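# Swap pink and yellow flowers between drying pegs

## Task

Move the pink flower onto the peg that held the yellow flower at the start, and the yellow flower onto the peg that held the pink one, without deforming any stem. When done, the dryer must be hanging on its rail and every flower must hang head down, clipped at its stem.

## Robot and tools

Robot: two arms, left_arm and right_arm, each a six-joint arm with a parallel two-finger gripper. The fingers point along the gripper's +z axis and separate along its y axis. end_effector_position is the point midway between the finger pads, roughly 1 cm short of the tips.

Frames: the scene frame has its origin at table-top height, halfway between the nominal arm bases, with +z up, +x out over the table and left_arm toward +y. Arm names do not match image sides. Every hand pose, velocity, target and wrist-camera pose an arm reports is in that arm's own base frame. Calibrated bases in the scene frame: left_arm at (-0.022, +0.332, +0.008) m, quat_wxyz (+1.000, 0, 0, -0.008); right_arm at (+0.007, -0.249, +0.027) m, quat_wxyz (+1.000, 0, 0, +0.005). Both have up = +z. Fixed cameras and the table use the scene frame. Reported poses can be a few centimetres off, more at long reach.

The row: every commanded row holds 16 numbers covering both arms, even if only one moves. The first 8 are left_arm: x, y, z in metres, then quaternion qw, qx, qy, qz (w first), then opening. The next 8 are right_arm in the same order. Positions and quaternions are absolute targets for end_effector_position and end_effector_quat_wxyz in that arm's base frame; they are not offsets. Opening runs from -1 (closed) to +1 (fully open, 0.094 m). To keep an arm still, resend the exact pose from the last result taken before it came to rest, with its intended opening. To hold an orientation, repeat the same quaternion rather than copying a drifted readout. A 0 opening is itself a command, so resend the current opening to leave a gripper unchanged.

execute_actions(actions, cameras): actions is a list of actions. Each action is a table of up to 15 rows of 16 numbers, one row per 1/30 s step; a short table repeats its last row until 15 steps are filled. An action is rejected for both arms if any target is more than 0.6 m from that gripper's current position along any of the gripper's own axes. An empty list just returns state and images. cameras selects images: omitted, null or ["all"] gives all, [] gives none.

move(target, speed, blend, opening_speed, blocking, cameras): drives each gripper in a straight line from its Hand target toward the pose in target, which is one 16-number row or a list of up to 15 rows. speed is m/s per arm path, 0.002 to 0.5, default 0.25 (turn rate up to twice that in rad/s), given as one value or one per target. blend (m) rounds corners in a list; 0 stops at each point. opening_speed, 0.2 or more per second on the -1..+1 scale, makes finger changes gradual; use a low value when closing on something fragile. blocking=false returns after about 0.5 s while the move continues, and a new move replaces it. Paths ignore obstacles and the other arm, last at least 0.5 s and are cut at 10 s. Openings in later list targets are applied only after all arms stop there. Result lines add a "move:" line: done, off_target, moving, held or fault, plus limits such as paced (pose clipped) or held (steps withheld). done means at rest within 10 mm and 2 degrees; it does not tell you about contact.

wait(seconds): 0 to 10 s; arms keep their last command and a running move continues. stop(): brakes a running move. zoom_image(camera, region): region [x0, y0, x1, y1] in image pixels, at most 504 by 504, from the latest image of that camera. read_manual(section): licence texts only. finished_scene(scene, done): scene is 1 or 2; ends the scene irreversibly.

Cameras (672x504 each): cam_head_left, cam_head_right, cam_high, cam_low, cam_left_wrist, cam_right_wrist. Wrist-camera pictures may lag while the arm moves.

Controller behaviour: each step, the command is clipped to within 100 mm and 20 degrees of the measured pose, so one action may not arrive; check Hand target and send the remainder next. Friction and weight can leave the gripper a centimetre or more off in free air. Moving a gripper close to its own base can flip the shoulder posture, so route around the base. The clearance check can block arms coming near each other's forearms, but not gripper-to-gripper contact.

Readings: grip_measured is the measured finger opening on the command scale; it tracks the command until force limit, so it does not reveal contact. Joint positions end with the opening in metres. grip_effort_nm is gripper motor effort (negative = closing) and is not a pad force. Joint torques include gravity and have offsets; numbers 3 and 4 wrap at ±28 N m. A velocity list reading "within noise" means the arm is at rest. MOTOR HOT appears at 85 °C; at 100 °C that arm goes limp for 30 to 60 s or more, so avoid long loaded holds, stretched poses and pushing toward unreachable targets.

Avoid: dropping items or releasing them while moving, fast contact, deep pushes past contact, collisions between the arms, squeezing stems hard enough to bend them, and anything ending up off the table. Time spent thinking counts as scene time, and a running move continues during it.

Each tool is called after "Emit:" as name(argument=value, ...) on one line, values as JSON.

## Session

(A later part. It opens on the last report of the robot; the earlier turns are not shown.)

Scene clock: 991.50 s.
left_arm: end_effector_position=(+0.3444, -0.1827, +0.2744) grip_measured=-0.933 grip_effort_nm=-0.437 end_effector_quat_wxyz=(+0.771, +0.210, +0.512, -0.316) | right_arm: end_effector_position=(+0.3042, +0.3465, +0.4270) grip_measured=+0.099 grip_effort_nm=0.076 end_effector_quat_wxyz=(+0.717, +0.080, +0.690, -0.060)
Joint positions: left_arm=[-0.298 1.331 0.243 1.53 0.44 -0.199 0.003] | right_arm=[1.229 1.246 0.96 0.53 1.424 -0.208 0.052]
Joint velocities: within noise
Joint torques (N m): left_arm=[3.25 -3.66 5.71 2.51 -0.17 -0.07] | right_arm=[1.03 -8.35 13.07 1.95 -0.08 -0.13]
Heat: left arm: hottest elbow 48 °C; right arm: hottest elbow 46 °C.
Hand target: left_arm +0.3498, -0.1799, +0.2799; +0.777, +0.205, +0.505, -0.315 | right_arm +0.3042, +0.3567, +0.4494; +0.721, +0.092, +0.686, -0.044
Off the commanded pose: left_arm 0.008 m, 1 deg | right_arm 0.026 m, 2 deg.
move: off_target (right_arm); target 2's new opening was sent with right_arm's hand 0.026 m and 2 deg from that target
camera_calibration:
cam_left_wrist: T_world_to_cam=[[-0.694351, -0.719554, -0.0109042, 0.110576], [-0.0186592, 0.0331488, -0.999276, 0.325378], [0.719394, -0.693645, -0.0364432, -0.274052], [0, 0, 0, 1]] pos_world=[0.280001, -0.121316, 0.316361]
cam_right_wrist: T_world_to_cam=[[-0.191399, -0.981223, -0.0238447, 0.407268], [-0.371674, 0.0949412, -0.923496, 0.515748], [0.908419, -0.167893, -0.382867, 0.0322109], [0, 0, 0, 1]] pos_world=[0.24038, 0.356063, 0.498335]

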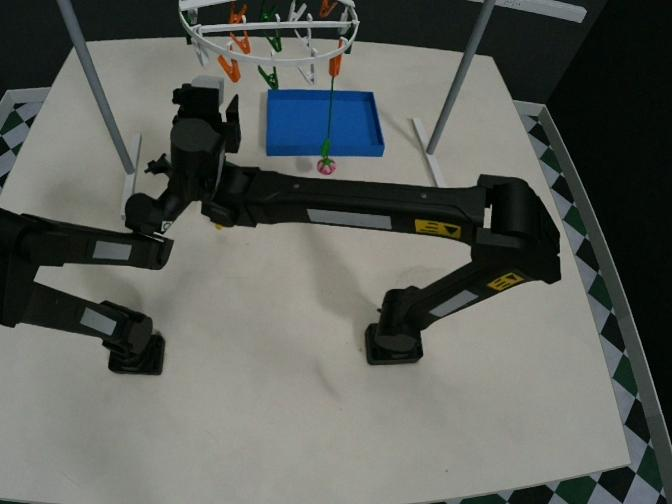

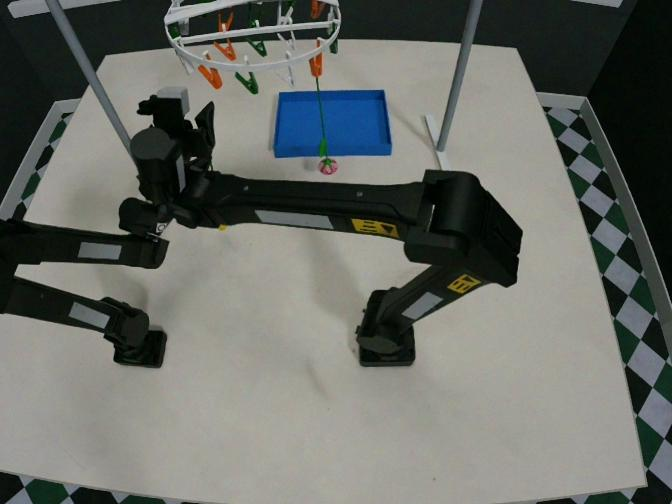

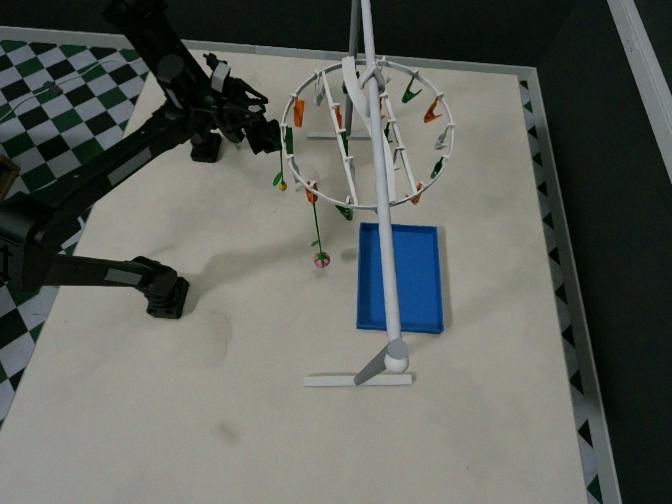

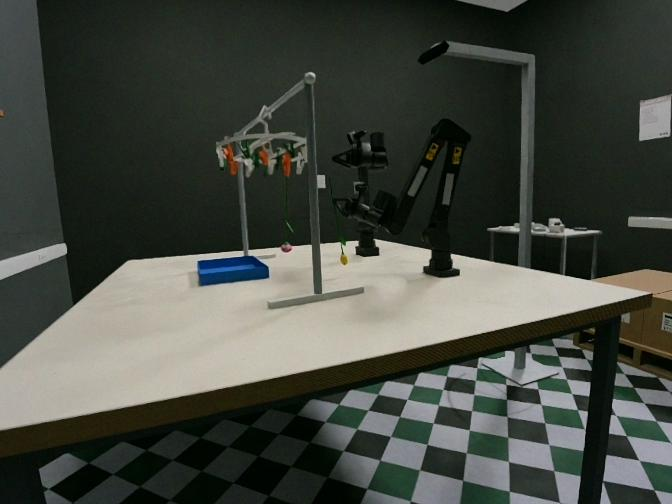

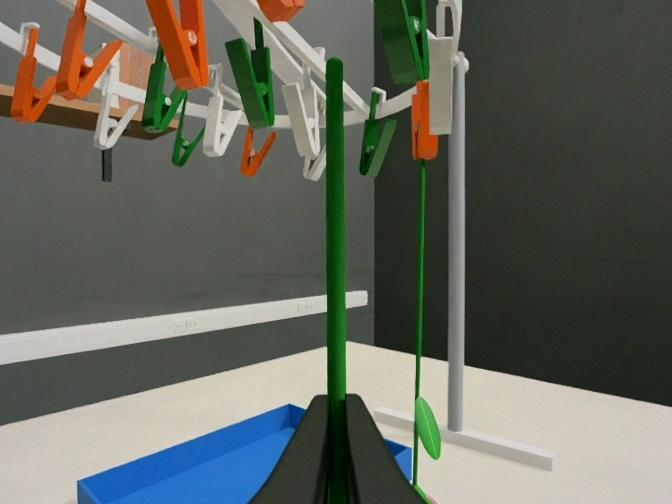

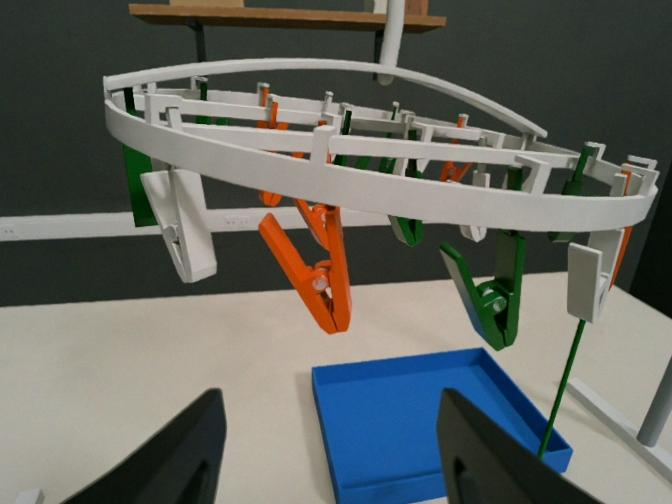

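Emit:
move(target=[0.3500,-0.1800,0.2800,0.7774,0.2045,0.5048,-0.3148,-0.94,0.3750,0.3450,0.4475,0.7215,0.0924,0.6846,-0.0449,0.1], speed=0.06, cameras=["cam_right_wrist"])

Emit:
zoom_image(camera="cam_right_wrist", region=[180, 160, 480, 504])

Scene clock: 1007.67 s.
left_arm: end_effector_position=(+0.3445, -0.1827, +0.2743) grip_measured=-0.933 grip_effort_nm=-0.437 end_effector_quat_wxyz=(+0.771, +0.210, +0.512, -0.316) | right_arm: end_effector_position=(+0.3667, +0.3382, +0.4258) grip_measured=+0.099 grip_effort_nm=0.081 end_effector_quat_wxyz=(+0.717, +0.073, +0.690, -0.060)
Joint positions: left_arm=[-0.298 1.331 0.243 1.53 0.44 -0.2 0.003] | right_arm=[1.081 1.28 1.009 0.394 1.268 -0.097 0.052]
Joint velocities: within noise
Joint torques (N m): left_arm=[3.37 -3.66 5.71 2.51 -0.16 -0.06] | right_arm=[-0.03 -9.17 13.16 1.2 -0.14 0.2]
Heat: left arm: hottest elbow 47 °C; right arm: hottest elbow 50 °C.
Hand target: left_arm +0.3498, -0.1800, +0.2798; +0.777, +0.205, +0.505, -0.315 | right_arm +0.3740, +0.3439, +0.4469; +0.722, +0.092, +0.684, -0.045
Off the commanded pose: left_arm 0.008 m, 1 deg | right_arm 0.024 m, 3 deg.
move: off_target (right_arm)
camera_calibration:
cam_right_wrist: T_world_to_cam=[[-0.181521, -0.983318, -0.0116531, 0.402961], [-0.373504, 0.0799016, -0.924181, 0.544646], [0.909695, -0.163406, -0.381777, -0.0288823], [0, 0, 0, 1]] pos_world=[0.302848, 0.348001, 0.49702]
Images, in order (width x height): cam_right_wrist 672x504.

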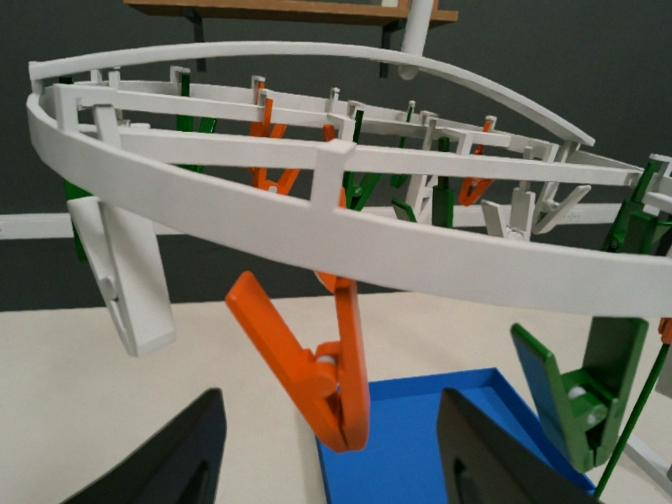

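Scaled by 1.465 from the camera's 672x504 image, which has a finer 960x720 frame.

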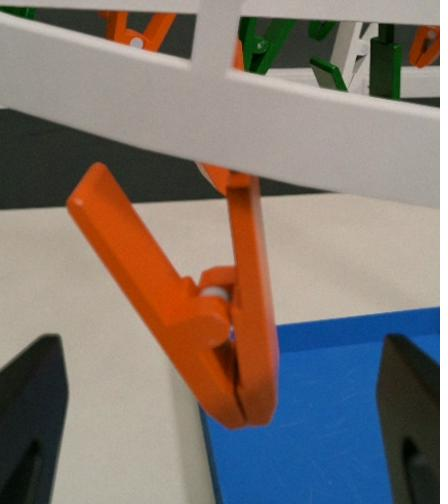

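Emit:
move(target=[0.3500,-0.1800,0.2800,0.7774,0.2045,0.5048,-0.3148,-0.94,0.4050,0.3435,0.4550,0.7215,0.0924,0.6846,-0.0449,0.1], speed=0.04, cameras=["cam_right_wrist","cam_low"])

Emit:
zoom_image(camera="cam_right_wrist", region=[180, 160, 480, 504])

Scene clock: 1025.63 s.
left_arm: end_effector_position=(+0.3445, -0.1827, +0.2743) grip_measured=-0.933 grip_effort_nm=-0.432 end_effector_quat_wxyz=(+0.771, +0.210, +0.512, -0.316) | right_arm: end_effector_position=(+0.3957, +0.3374, +0.4333) grip_measured=+0.099 grip_effort_nm=0.071 end_effector_quat_wxyz=(+0.717, +0.073, +0.691, -0.059)
Joint positions: left_arm=[-0.298 1.331 0.243 1.53 0.44 -0.2 0.003] | right_arm=[1.021 1.309 1.062 0.344 1.207 -0.068 0.052]
Joint velocities: within noise
Joint torques (N m): left_arm=[3.25 -3.66 5.71 2.51 -0.16 -0.06] | right_arm=[-0.09 -9.88 13.38 1.25 -0.11 0.2]
Heat: left arm: hottest elbow 46 °C; right arm: hottest elbow 56 °C.
Hand target: left_arm +0.3498, -0.1800, +0.2798; +0.777, +0.205, +0.505, -0.315 | right_arm +0.4038, +0.3424, +0.4545; +0.722, +0.092, +0.684, -0.045
Off the commanded pose: left_arm 0.008 m, 1 deg | right_arm 0.024 m, 3 deg.
move: off_target (right_arm)
camera_calibration:
cam_right_wrist: T_world_to_cam=[[-0.180536, -0.98348, -0.0132081, 0.40792], [-0.375304, 0.0812942, -0.92333, 0.562376], [0.90915, -0.161737, -0.38378, -0.0519597], [0, 0, 0, 1]] pos_world=[0.331945, 0.34706, 0.504705]
Images, in order (width x height): cam_low 672x504, cam_right_wrist 672x504.

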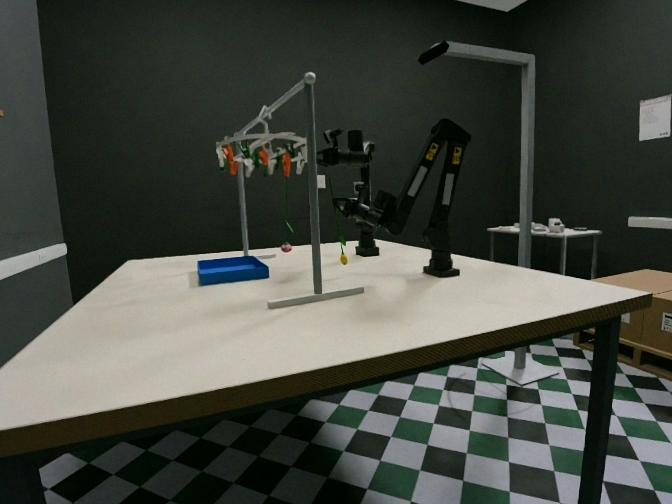

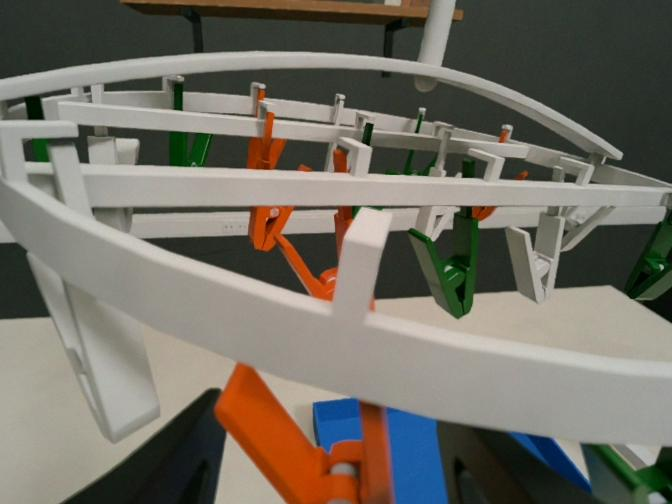

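Scaled by 1.465 from the camera's 672x504 image, which has a finer 960x720 frame.

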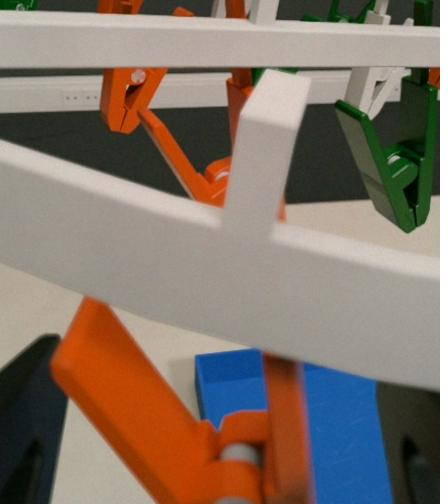

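Emit:
move(target=[[0.3500,-0.1800,0.2800,0.7774,0.2045,0.5048,-0.3148,-0.94,0.4050,0.3435,0.4550,0.7215,0.0924,0.6846,-0.0449,-0.35]], speed=0.04, opening_speed=0.25, cameras=["cam_right_wrist"])

Emit:
zoom_image(camera="cam_right_wrist", region=[180, 160, 480, 504])

Scene clock: 1033.13 s.
left_arm: end_effector_position=(+0.3445, -0.1827, +0.2743) grip_measured=-0.933 grip_effort_nm=-0.432 end_effector_quat_wxyz=(+0.771, +0.210, +0.512, -0.316) | right_arm: end_effector_position=(+0.3958, +0.3376, +0.4332) grip_measured=-0.348 grip_effort_nm=-0.076 end_effector_quat_wxyz=(+0.717, +0.073, +0.691, -0.059)
Joint positions: left_arm=[-0.298 1.331 0.243 1.53 0.44 -0.2 0.003] | right_arm=[1.021 1.309 1.062 0.343 1.207 -0.067 0.031]
Joint velocities: within noise
Joint torques (N m): left_arm=[3.31 -3.66 5.71 2.51 -0.16 -0.06] | right_arm=[-0.15 -9.93 13.34 1.25 -0.11 0.2]
Heat: left arm: hottest elbow 46 °C; right arm: hottest elbow 56 °C.
Hand target: left_arm +0.3498, -0.1800, +0.2798; +0.777, +0.205, +0.505, -0.315 | right_arm +0.4039, +0.3425, +0.4546; +0.722, +0.092, +0.684, -0.045
Off the commanded pose: left_arm 0.008 m, 1 deg | right_arm 0.024 m, 3 deg.
move: off_target (right_arm)
camera_calibration:
cam_right_wrist: T_world_to_cam=[[-0.180489, -0.983482, -0.0136653, 0.408249], [-0.375597, 0.0817569, -0.92317, 0.562156], [0.909038, -0.161489, -0.384149, -0.0519478], [0, 0, 0, 1]] pos_world=[0.332051, 0.347156, 0.504589]
Images, in order (width x height): cam_right_wrist 672x504.

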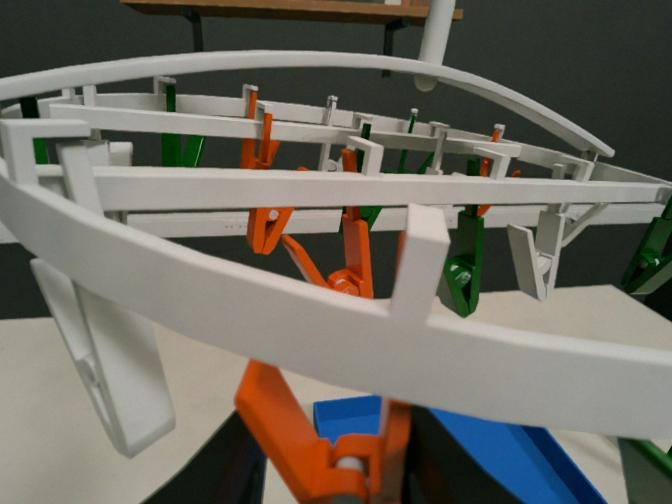

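Scaled by 1.465 from the camera's 672x504 image, which has a finer 960x720 frame.

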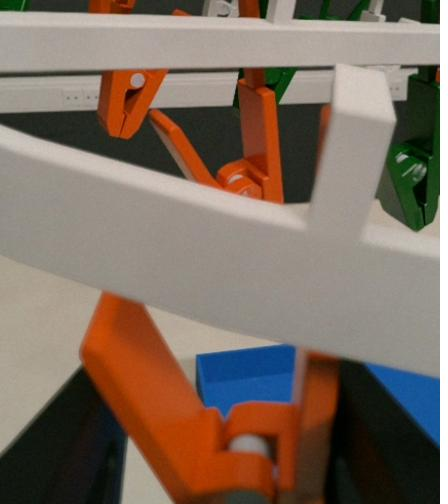

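Emit:
move(target=[[0.3500,-0.1800,0.2800,0.7774,0.2045,0.5048,-0.3148,-0.94,0.4050,0.3435,0.4550,0.7215,0.0924,0.6846,-0.0449,-0.68]], speed=0.04, opening_speed=0.25)

Emit:
zoom_image(camera="cam_right_wrist", region=[180, 160, 480, 504])

Emit:
zoom_image(camera="cam_left_wrist", region=[80, 0, 440, 270])

Scene clock: 1036.70 s.
left_arm: end_effector_position=(+0.3445, -0.1827, +0.2743) grip_measured=-0.933 grip_effort_nm=-0.437 end_effector_quat_wxyz=(+0.771, +0.210, +0.512, -0.316) | right_arm: end_effector_position=(+0.3959, +0.3375, +0.4332) grip_measured=-0.575 grip_effort_nm=-1.028 end_effector_quat_wxyz=(+0.717, +0.073, +0.691, -0.059)
Joint positions: left_arm=[-0.298 1.331 0.243 1.53 0.44 -0.2 0.003] | right_arm=[1.021 1.309 1.062 0.343 1.207 -0.067 0.02]
Joint velocities: within noise
Joint torques (N m): left_arm=[3.31 -3.72 5.7 2.51 -0.16 -0.05] | right_arm=[-0.15 -9.88 13.37 1.29 -0.11 0.2]
Heat: left arm: hottest elbow 46 °C; right arm: hottest elbow 56 °C.
Hand target: left_arm +0.3498, -0.1800, +0.2798; +0.777, +0.205, +0.505, -0.315 | right_arm +0.4039, +0.3425, +0.4546; +0.722, +0.092, +0.684, -0.045
Off the commanded pose: left_arm 0.008 m, 1 deg | right_arm 0.024 m, 3 deg.
move: off_target (right_arm)
camera_calibration:
cam_left_wrist: T_world_to_cam=[[-0.694573, -0.719353, -0.0100281, 0.110472], [-0.0195071, 0.0327655, -0.999273, 0.325463], [0.719158, -0.693872, -0.0367905, -0.273971], [0, 0, 0, 1]] pos_world=[0.280108, -0.121296, 0.316255]
cam_right_wrist: T_world_to_cam=[[-0.180476, -0.983479, -0.0140333, 0.408343], [-0.375504, 0.0820808, -0.923179, 0.562079], [0.909079, -0.161342, -0.384114, -0.0521687], [0, 0, 0, 1]] pos_world=[0.332184, 0.347044, 0.504591]

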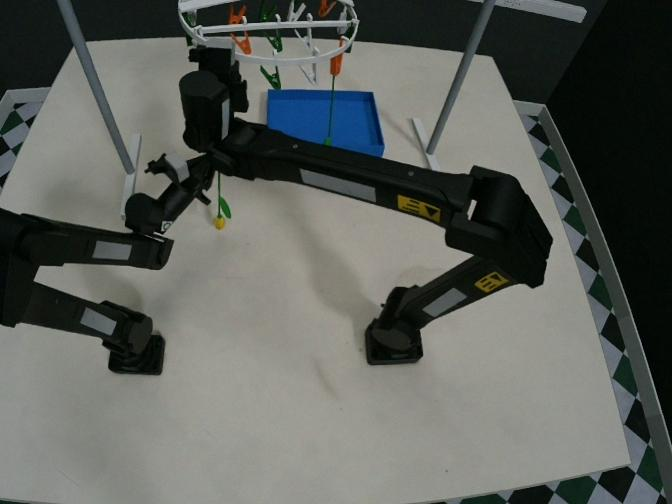

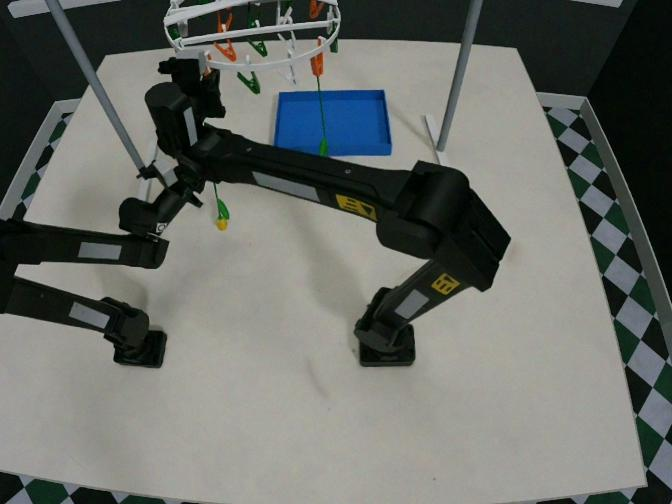

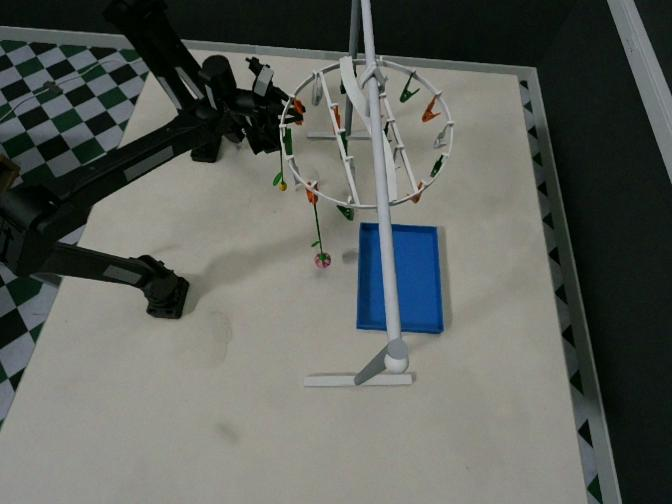

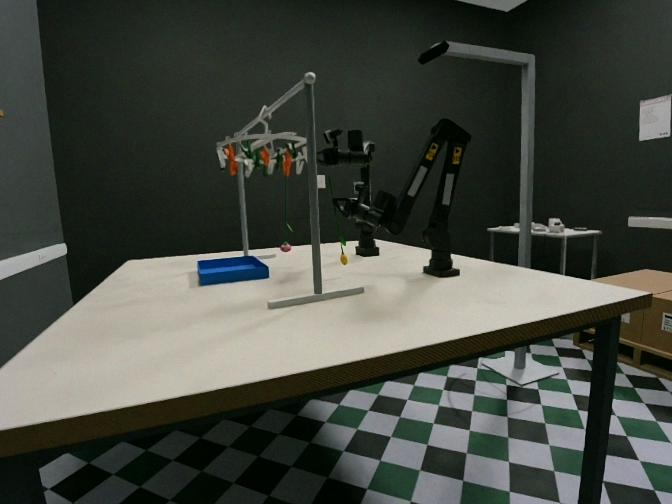

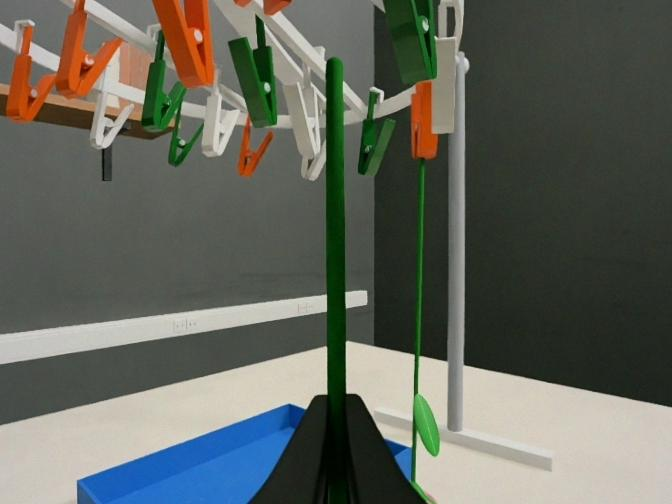

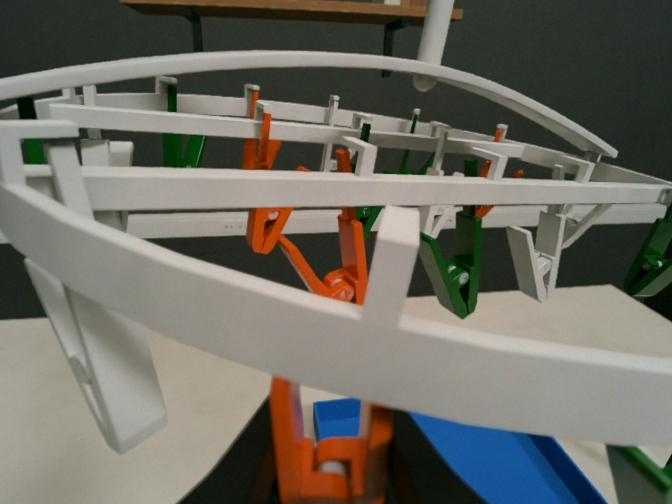

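Scaled by 1.465 from the camera's 672x504 image, which has a finer 960x720 frame.

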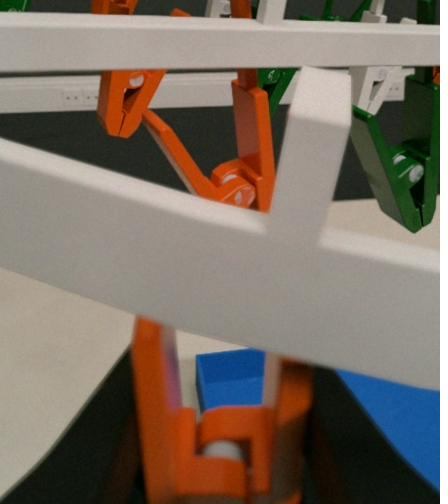

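Scaled by 1.400 from the camera's 672x504 image, which has a finer 960x720 frame.

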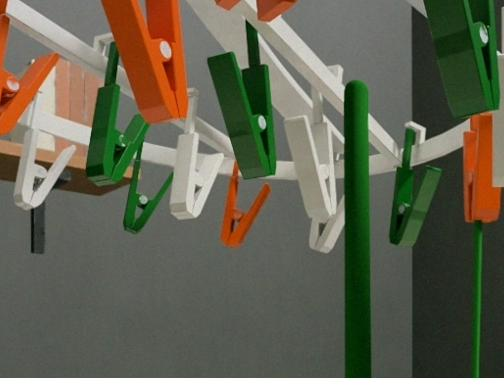

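Emit:
zoom_image(camera="cam_low", region=[300, 120, 400, 280])

Emit:
zoom_image(camera="cam_left_wrist", region=[260, 40, 420, 504])

Scaled by 3.150 from the camera's 672x504 image, which has a finer 960x720 frame.

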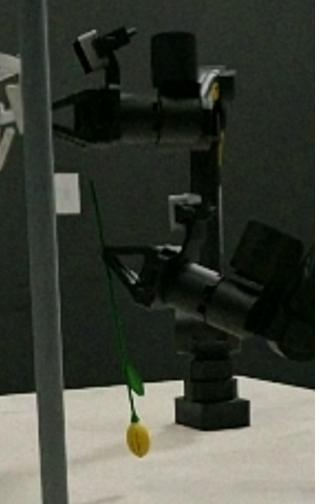

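Scaled by 1.086 from the camera's 672x504 image, which has a finer 960x720 frame.

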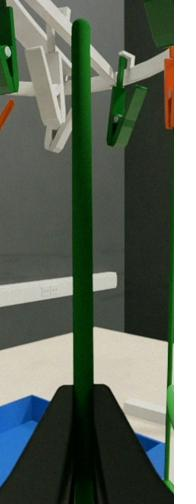

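Emit:
move(target=[[0.4020,-0.2130,0.3120,0.8184,0.1762,0.4352,-0.3314,-0.94,0.4050,0.3435,0.4550,0.7215,0.0924,0.6846,-0.0449,-0.68]], speed=0.06, cameras=["cam_left_wrist","cam_low","cam_high"])

Emit:
zoom_image(camera="cam_left_wrist", region=[180, 0, 500, 200])

Emit:
zoom_image(camera="cam_low", region=[290, 120, 370, 220])

Scene clock: 1091.10 s.
left_arm: end_effector_position=(+0.3958, -0.2063, +0.2992) grip_measured=-0.933 grip_effort_nm=-0.437 end_effector_quat_wxyz=(+0.793, +0.183, +0.488, -0.314) | right_arm: end_effector_position=(+0.3959, +0.3375, +0.4332) grip_measured=-0.575 grip_effort_nm=-1.033 end_effector_quat_wxyz=(+0.717, +0.073, +0.691, -0.059)
Joint positions: left_arm=[-0.35 1.448 0.407 1.547 0.342 -0.201 0.003] | right_arm=[1.021 1.309 1.062 0.343 1.207 -0.066 0.02]
Joint velocities: within noise
Joint torques (N m): left_arm=[1.79 -5.77 7.56 2.45 -0.12 -0.05] | right_arm=[-0.03 -9.99 13.38 1.29 -0.1 0.19]
Heat: left arm: hottest elbow 44 °C; right arm: hottest elbow 57 °C.
Hand target: left_arm +0.4014, -0.2128, +0.3124; +0.802, +0.183, +0.470, -0.321 | right_arm +0.4039, +0.3425, +0.4546; +0.722, +0.092, +0.684, -0.045
Off the commanded pose: left_arm 0.016 m, 7 deg | right_arm 0.024 m, 3 deg.
joint sent to its limit (left arm) — joint 4 (wrist pitch), upper limit. The joint targets are off in orientation, not in position.
move: off_target (left_arm, right_arm)
camera_calibration:
cam_left_wrist: T_world_to_cam=[[-0.669208, -0.743054, 0.00555953, 0.109815], [0.0254689, -0.0304138, -0.999213, 0.321258], [0.742638, -0.66854, 0.0392779, -0.35308], [0, 0, 0, 1]] pos_world=[0.327517, -0.144679, 0.334263]
Images, in order (width x height): cam_high 672x504, cam_low 672x504, cam_left_wrist 672x504.

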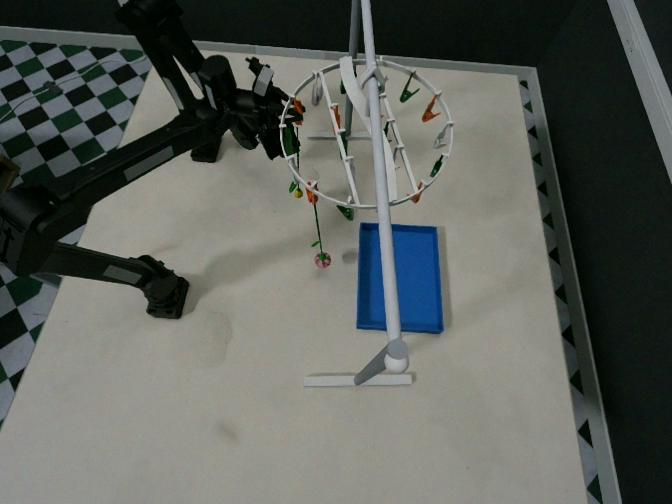

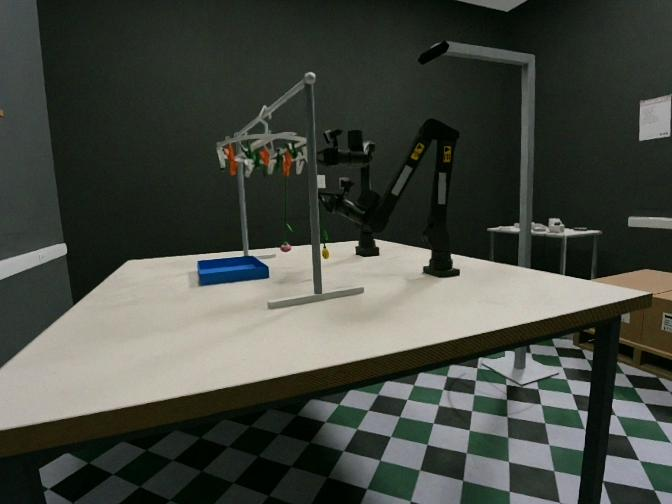

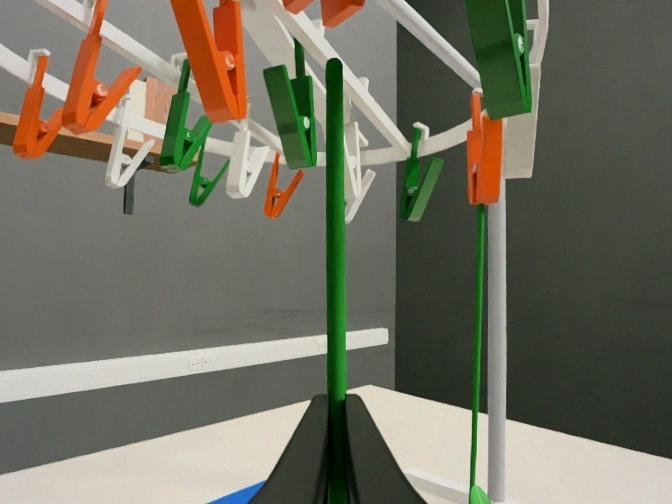

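Scaled by 1.575 from the camera's 672x504 image, which has a finer 960x720 frame.

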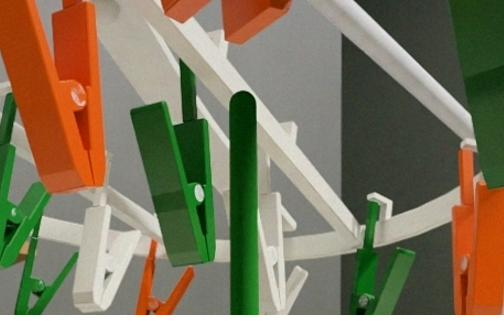

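Scaled by 5.040 from the camera's 672x504 image, which has a finer 960x720 frame.

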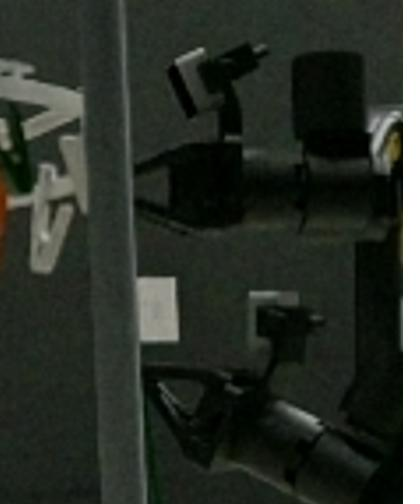

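Emit:
move(target=[[0.4060,-0.2085,0.3320,0.8184,0.1762,0.4352,-0.3314,-0.94,0.4050,0.3435,0.4550,0.7215,0.0924,0.6846,-0.0449,-0.68]], speed=0.04, cameras=["cam_left_wrist"])

Emit:
zoom_image(camera="cam_left_wrist", region=[180, 0, 500, 200])

Scene clock: 1103.43 s.
left_arm: end_effector_position=(+0.4004, -0.2093, +0.3097) grip_measured=-0.933 grip_effort_nm=-0.437 end_effector_quat_wxyz=(+0.796, +0.181, +0.478, -0.324) | right_arm: end_effector_position=(+0.3959, +0.3375, +0.4332) grip_measured=-0.575 grip_effort_nm=-1.033 end_effector_quat_wxyz=(+0.717, +0.073, +0.691, -0.059)
Joint positions: left_arm=[-0.35 1.448 0.434 1.547 0.349 -0.223 0.003] | right_arm=[1.021 1.309 1.062 0.343 1.207 -0.066 0.02]
Joint velocities: within noise
Joint torques (N m): left_arm=[2.96 -7.24 7.79 2.4 0.03 -0.06] | right_arm=[0.03 -10.05 13.35 1.25 -0.1 0.18]
Heat: left arm: hottest elbow 45 °C; right arm: hottest elbow 58 °C.
Hand target: left_arm +0.4051, -0.2082, +0.3322; +0.811, +0.179, +0.451, -0.326 | right_arm +0.4039, +0.3425, +0.4546; +0.722, +0.092, +0.684, -0.045
Off the commanded pose: left_arm 0.023 m, 6 deg | right_arm 0.024 m, 3 deg.
joint sent to its limit (left arm) — joint 4 (wrist pitch), upper limit. The joint targets still meet the commanded pose.
move: off_target (left_arm, right_arm)
camera_calibration:
cam_left_wrist: T_world_to_cam=[[-0.681613, -0.731618, 0.0117925, 0.116014], [0.0377845, -0.0512875, -0.997969, 0.321886], [0.730737, -0.679783, 0.062602, -0.363782], [0, 0, 0, 1]] pos_world=[0.332743, -0.145906, 0.342637]
Images, in order (width x height): cam_left_wrist 672x504.

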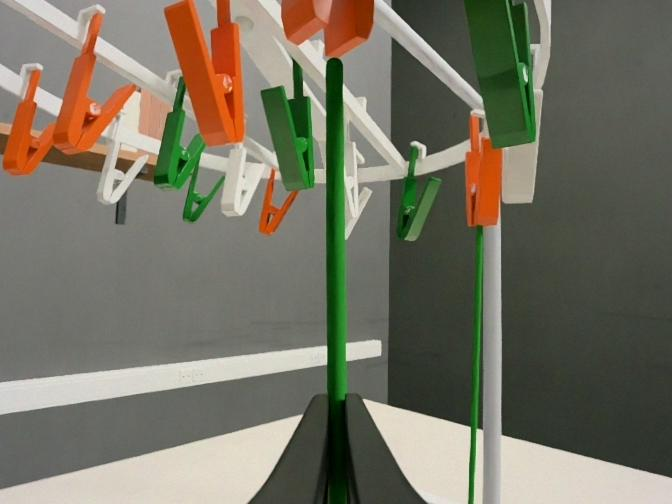

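Scaled by 1.575 from the camera's 672x504 image, which has a finer 960x720 frame.

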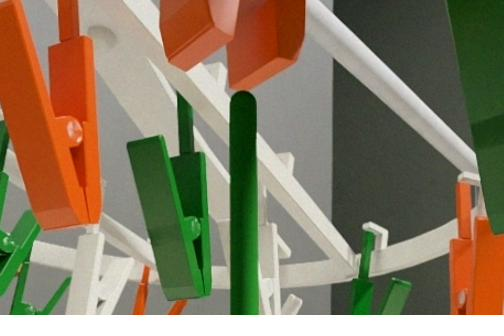

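Emit:
zoom_image(camera="cam_left_wrist", region=[270, 0, 390, 90])

Scaled by 4.200 from the camera's 672x504 image, which has a finer 960x720 frame.

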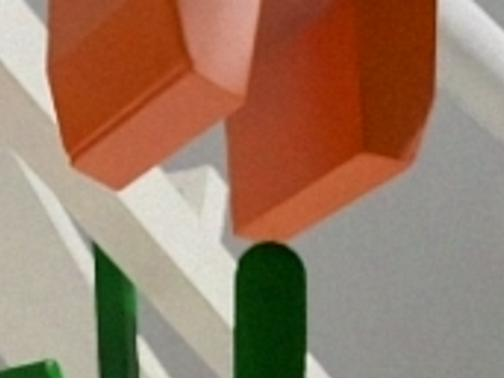

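Emit:
zoom_image(camera="cam_high", region=[250, 70, 340, 210])

Emit:
zoom_image(camera="cam_low", region=[295, 130, 345, 200])

Emit:
zoom_image(camera="cam_right_wrist", region=[250, 340, 450, 504])

This scene's latest camera images include none from cam_high. They are from: cam_left_wrist. cam_high's image comes with the result of a call that names it in "cameras".

This scene's latest camera images include none from cam_low. They are from: cam_left_wrist. cam_low's image comes with the result of a call that names it in "cameras".

This scene's latest camera images include none from cam_right_wrist. They are from: cam_left_wrist. cam_right_wrist's image comes with the result of a call that names it in "cameras".

Emit:
move(target=[[0.4165,-0.2148,0.3320,0.8184,0.1762,0.4352,-0.3314,-0.94,0.4050,0.3435,0.4550,0.7215,0.0924,0.6846,-0.0449,-0.68]], speed=0.04, cameras=["cam_left_wrist","cam_high","cam_low","cam_right_wrist"])

Emit:
zoom_image(camera="cam_left_wrist", region=[270, 0, 390, 90])

Emit:
zoom_image(camera="cam_high", region=[250, 70, 340, 210])

Emit:
zoom_image(camera="cam_low", region=[295, 130, 345, 200])

Emit:
zoom_image(camera="cam_right_wrist", region=[250, 340, 450, 504])

Scene clock: 1125.93 s.
left_arm: end_effector_position=(+0.4085, -0.2121, +0.3178) grip_measured=-0.933 grip_effort_nm=-0.432 end_effector_quat_wxyz=(+0.801, +0.181, +0.469, -0.325) | right_arm: end_effector_position=(+0.3959, +0.3375, +0.4332) grip_measured=-0.575 grip_effort_nm=-1.028 end_effector_quat_wxyz=(+0.717, +0.073, +0.691, -0.059)
Joint positions: left_arm=[-0.35 1.46 0.466 1.547 0.348 -0.224 0.003] | right_arm=[1.021 1.309 1.062 0.343 1.207 -0.066 0.02]
Joint velocities: within noise
Joint torques (N m): left_arm=[2.55 -6.07 7.94 2.39 -0.16 -0.03] | right_arm=[0.03 -10.17 13.34 1.29 -0.11 0.19]
Heat: left arm: hottest elbow 46 °C; right arm: hottest elbow 59 °C.
Hand target: left_arm +0.4158, -0.2145, +0.3322; +0.811, +0.179, +0.450, -0.327 | right_arm +0.4039, +0.3425, +0.4546; +0.722, +0.092, +0.684, -0.045
Off the commanded pose: left_arm 0.016 m, 5 deg | right_arm 0.024 m, 3 deg.
joint sent to its limit (left arm) — joint 4 (wrist pitch), upper limit. The joint targets still meet the commanded pose.
move: off_target (left_arm, right_arm)
camera_calibration:
cam_left_wrist: T_world_to_cam=[[-0.681597, -0.731706, 0.00565507, 0.121356], [0.0559845, -0.0598531, -0.996636, 0.319892], [0.729583, -0.678987, 0.0817598, -0.377568], [0, 0, 0, 1]] pos_world=[0.340275, -0.14842, 0.349]
cam_right_wrist: T_world_to_cam=[[-0.180462, -0.983476, -0.0144145, 0.408501], [-0.375439, 0.0824217, -0.923175, 0.561937], [0.909109, -0.161187, -0.384109, -0.0522348], [0, 0, 0, 1]] pos_world=[0.332179, 0.347016, 0.50459]
Images, in order (width x height): cam_high 672x504, cam_low 672x504, cam_left_wrist 672x504, cam_right_wrist 672x504.

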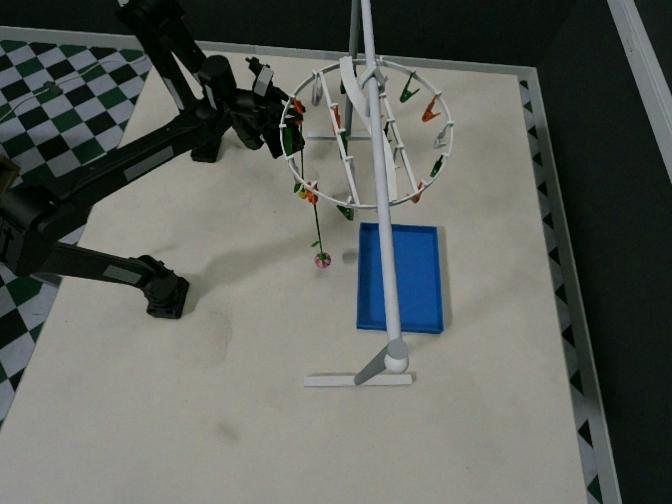

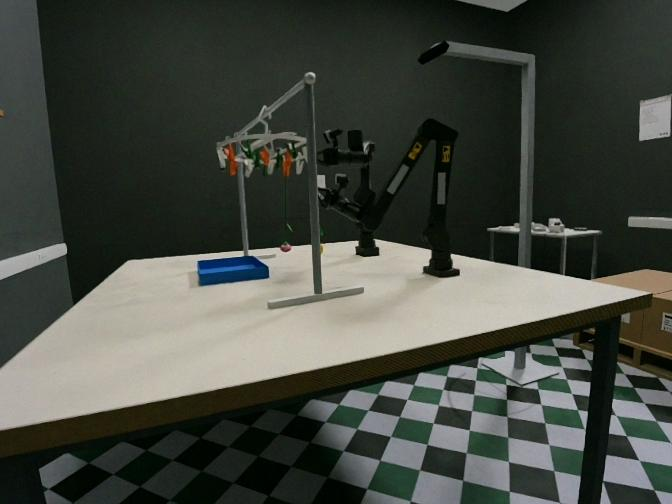

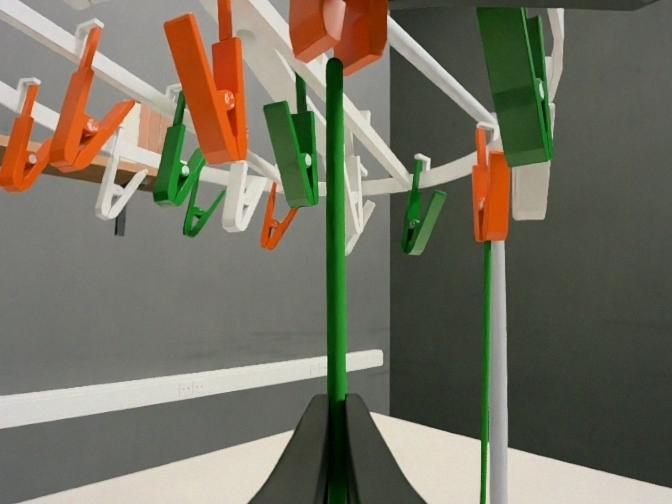

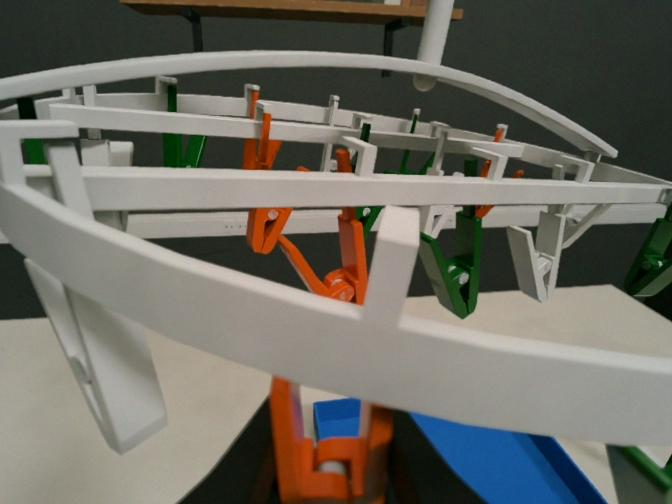

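Scaled by 4.200 from the camera's 672x504 image, which has a finer 960x720 frame.

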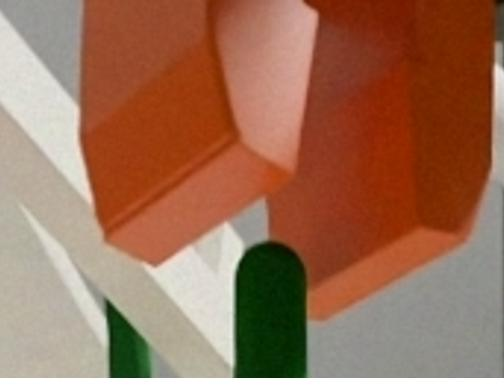

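Scaled by 3.600 from the camera's 672x504 image, which has a finer 960x720 frame.

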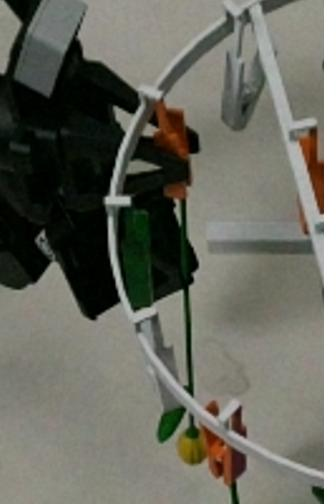

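Scaled by 7.200 from the camera's 672x504 image, which has a finer 960x720 frame.

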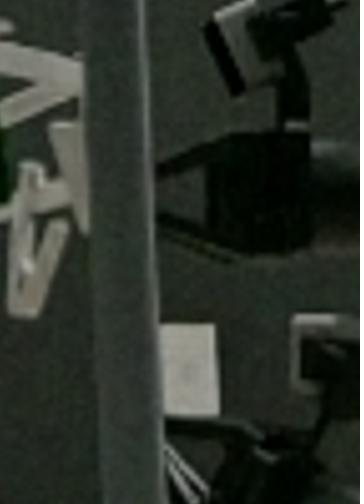

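Scaled by 2.520 from the camera's 672x504 image, which has a finer 960x720 frame.

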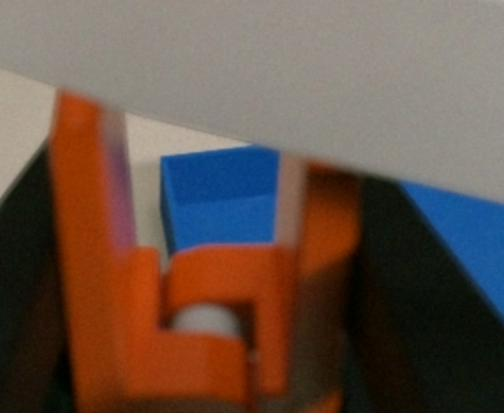

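Emit:
zoom_image(camera="cam_high", region=[280, 90, 320, 150])

Scaled by 8.400 from the camera's 672x504 image, which has a finer 960x720 frame.

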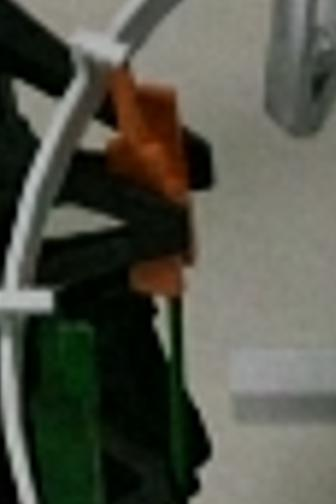

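Emit:
move(target=[[0.4155,-0.2145,0.3390,0.8184,0.1762,0.4352,-0.3314,-0.94,0.4050,0.3435,0.4550,0.7215,0.0924,0.6846,-0.0449,-0.68]], speed=0.03, cameras=["cam_left_wrist","cam_high"])

Emit:
zoom_image(camera="cam_left_wrist", region=[270, 0, 390, 90])

Emit:
zoom_image(camera="cam_high", region=[280, 90, 320, 150])

Scene clock: 1157.00 s.
left_arm: end_effector_position=(+0.4095, -0.2124, +0.3200) grip_measured=-0.933 grip_effort_nm=-0.437 end_effector_quat_wxyz=(+0.802, +0.181, +0.467, -0.325) | right_arm: end_effector_position=(+0.3959, +0.3375, +0.4332) grip_measured=-0.575 grip_effort_nm=-1.033 end_effector_quat_wxyz=(+0.717, +0.073, +0.691, -0.059)
Joint positions: left_arm=[-0.35 1.46 0.471 1.547 0.347 -0.226 0.003] | right_arm=[1.021 1.309 1.062 0.343 1.207 -0.066 0.02]
Joint velocities: within noise
Joint torques (N m): left_arm=[2.49 -6.89 7.95 2.37 -0.17 -0.09] | right_arm=[-0.03 -9.93 13.37 1.24 -0.09 0.19]
Heat: left arm: hottest elbow 50 °C; right arm: hottest elbow 60 °C.
Hand target: left_arm +0.4146, -0.2142, +0.3391; +0.814, +0.178, +0.444, -0.329 | right_arm +0.4039, +0.3425, +0.4546; +0.722, +0.092, +0.684, -0.045
Off the commanded pose: left_arm 0.020 m, 4 deg | right_arm 0.024 m, 3 deg.
joint sent to its limit (left arm) — joint 4 (wrist pitch), upper limit. The joint targets still meet the commanded pose.
move: off_target (left_arm, right_arm)
camera_calibration:
cam_left_wrist: T_world_to_cam=[[-0.681797, -0.731526, 0.00475551, 0.122223], [0.0602218, -0.0626042, -0.99622, 0.319555], [0.729059, -0.678933, 0.0867372, -0.380067], [0, 0, 0, 1]] pos_world=[0.341178, -0.148626, 0.350732]
Images, in order (width x height): cam_high 672x504, cam_left_wrist 672x504.

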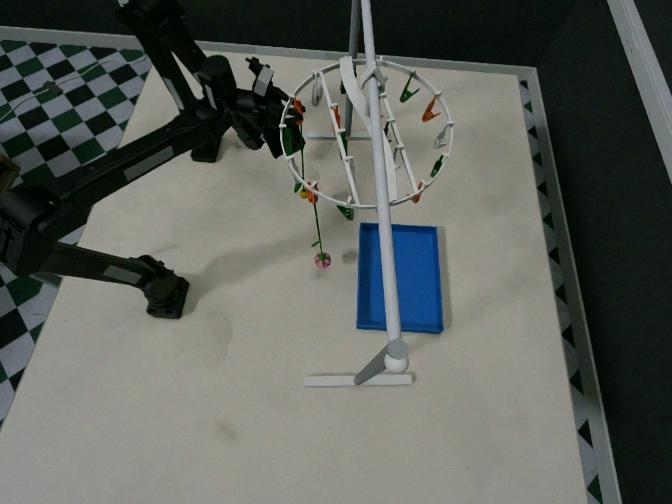

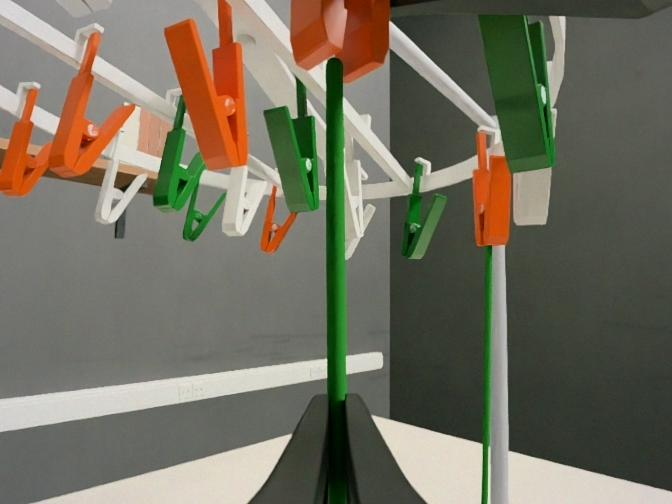

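Scaled by 4.200 from the camera's 672x504 image, which has a finer 960x720 frame.

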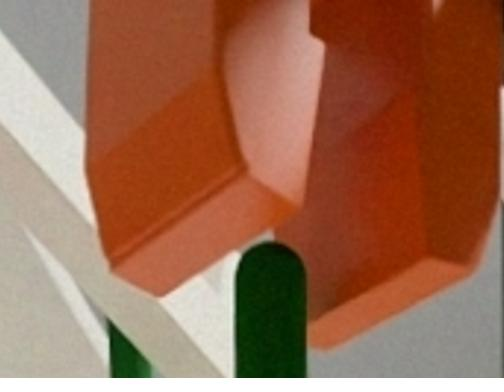

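Scaled by 8.400 from the camera's 672x504 image, which has a finer 960x720 frame.

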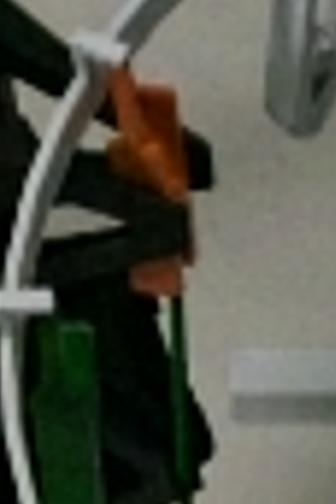

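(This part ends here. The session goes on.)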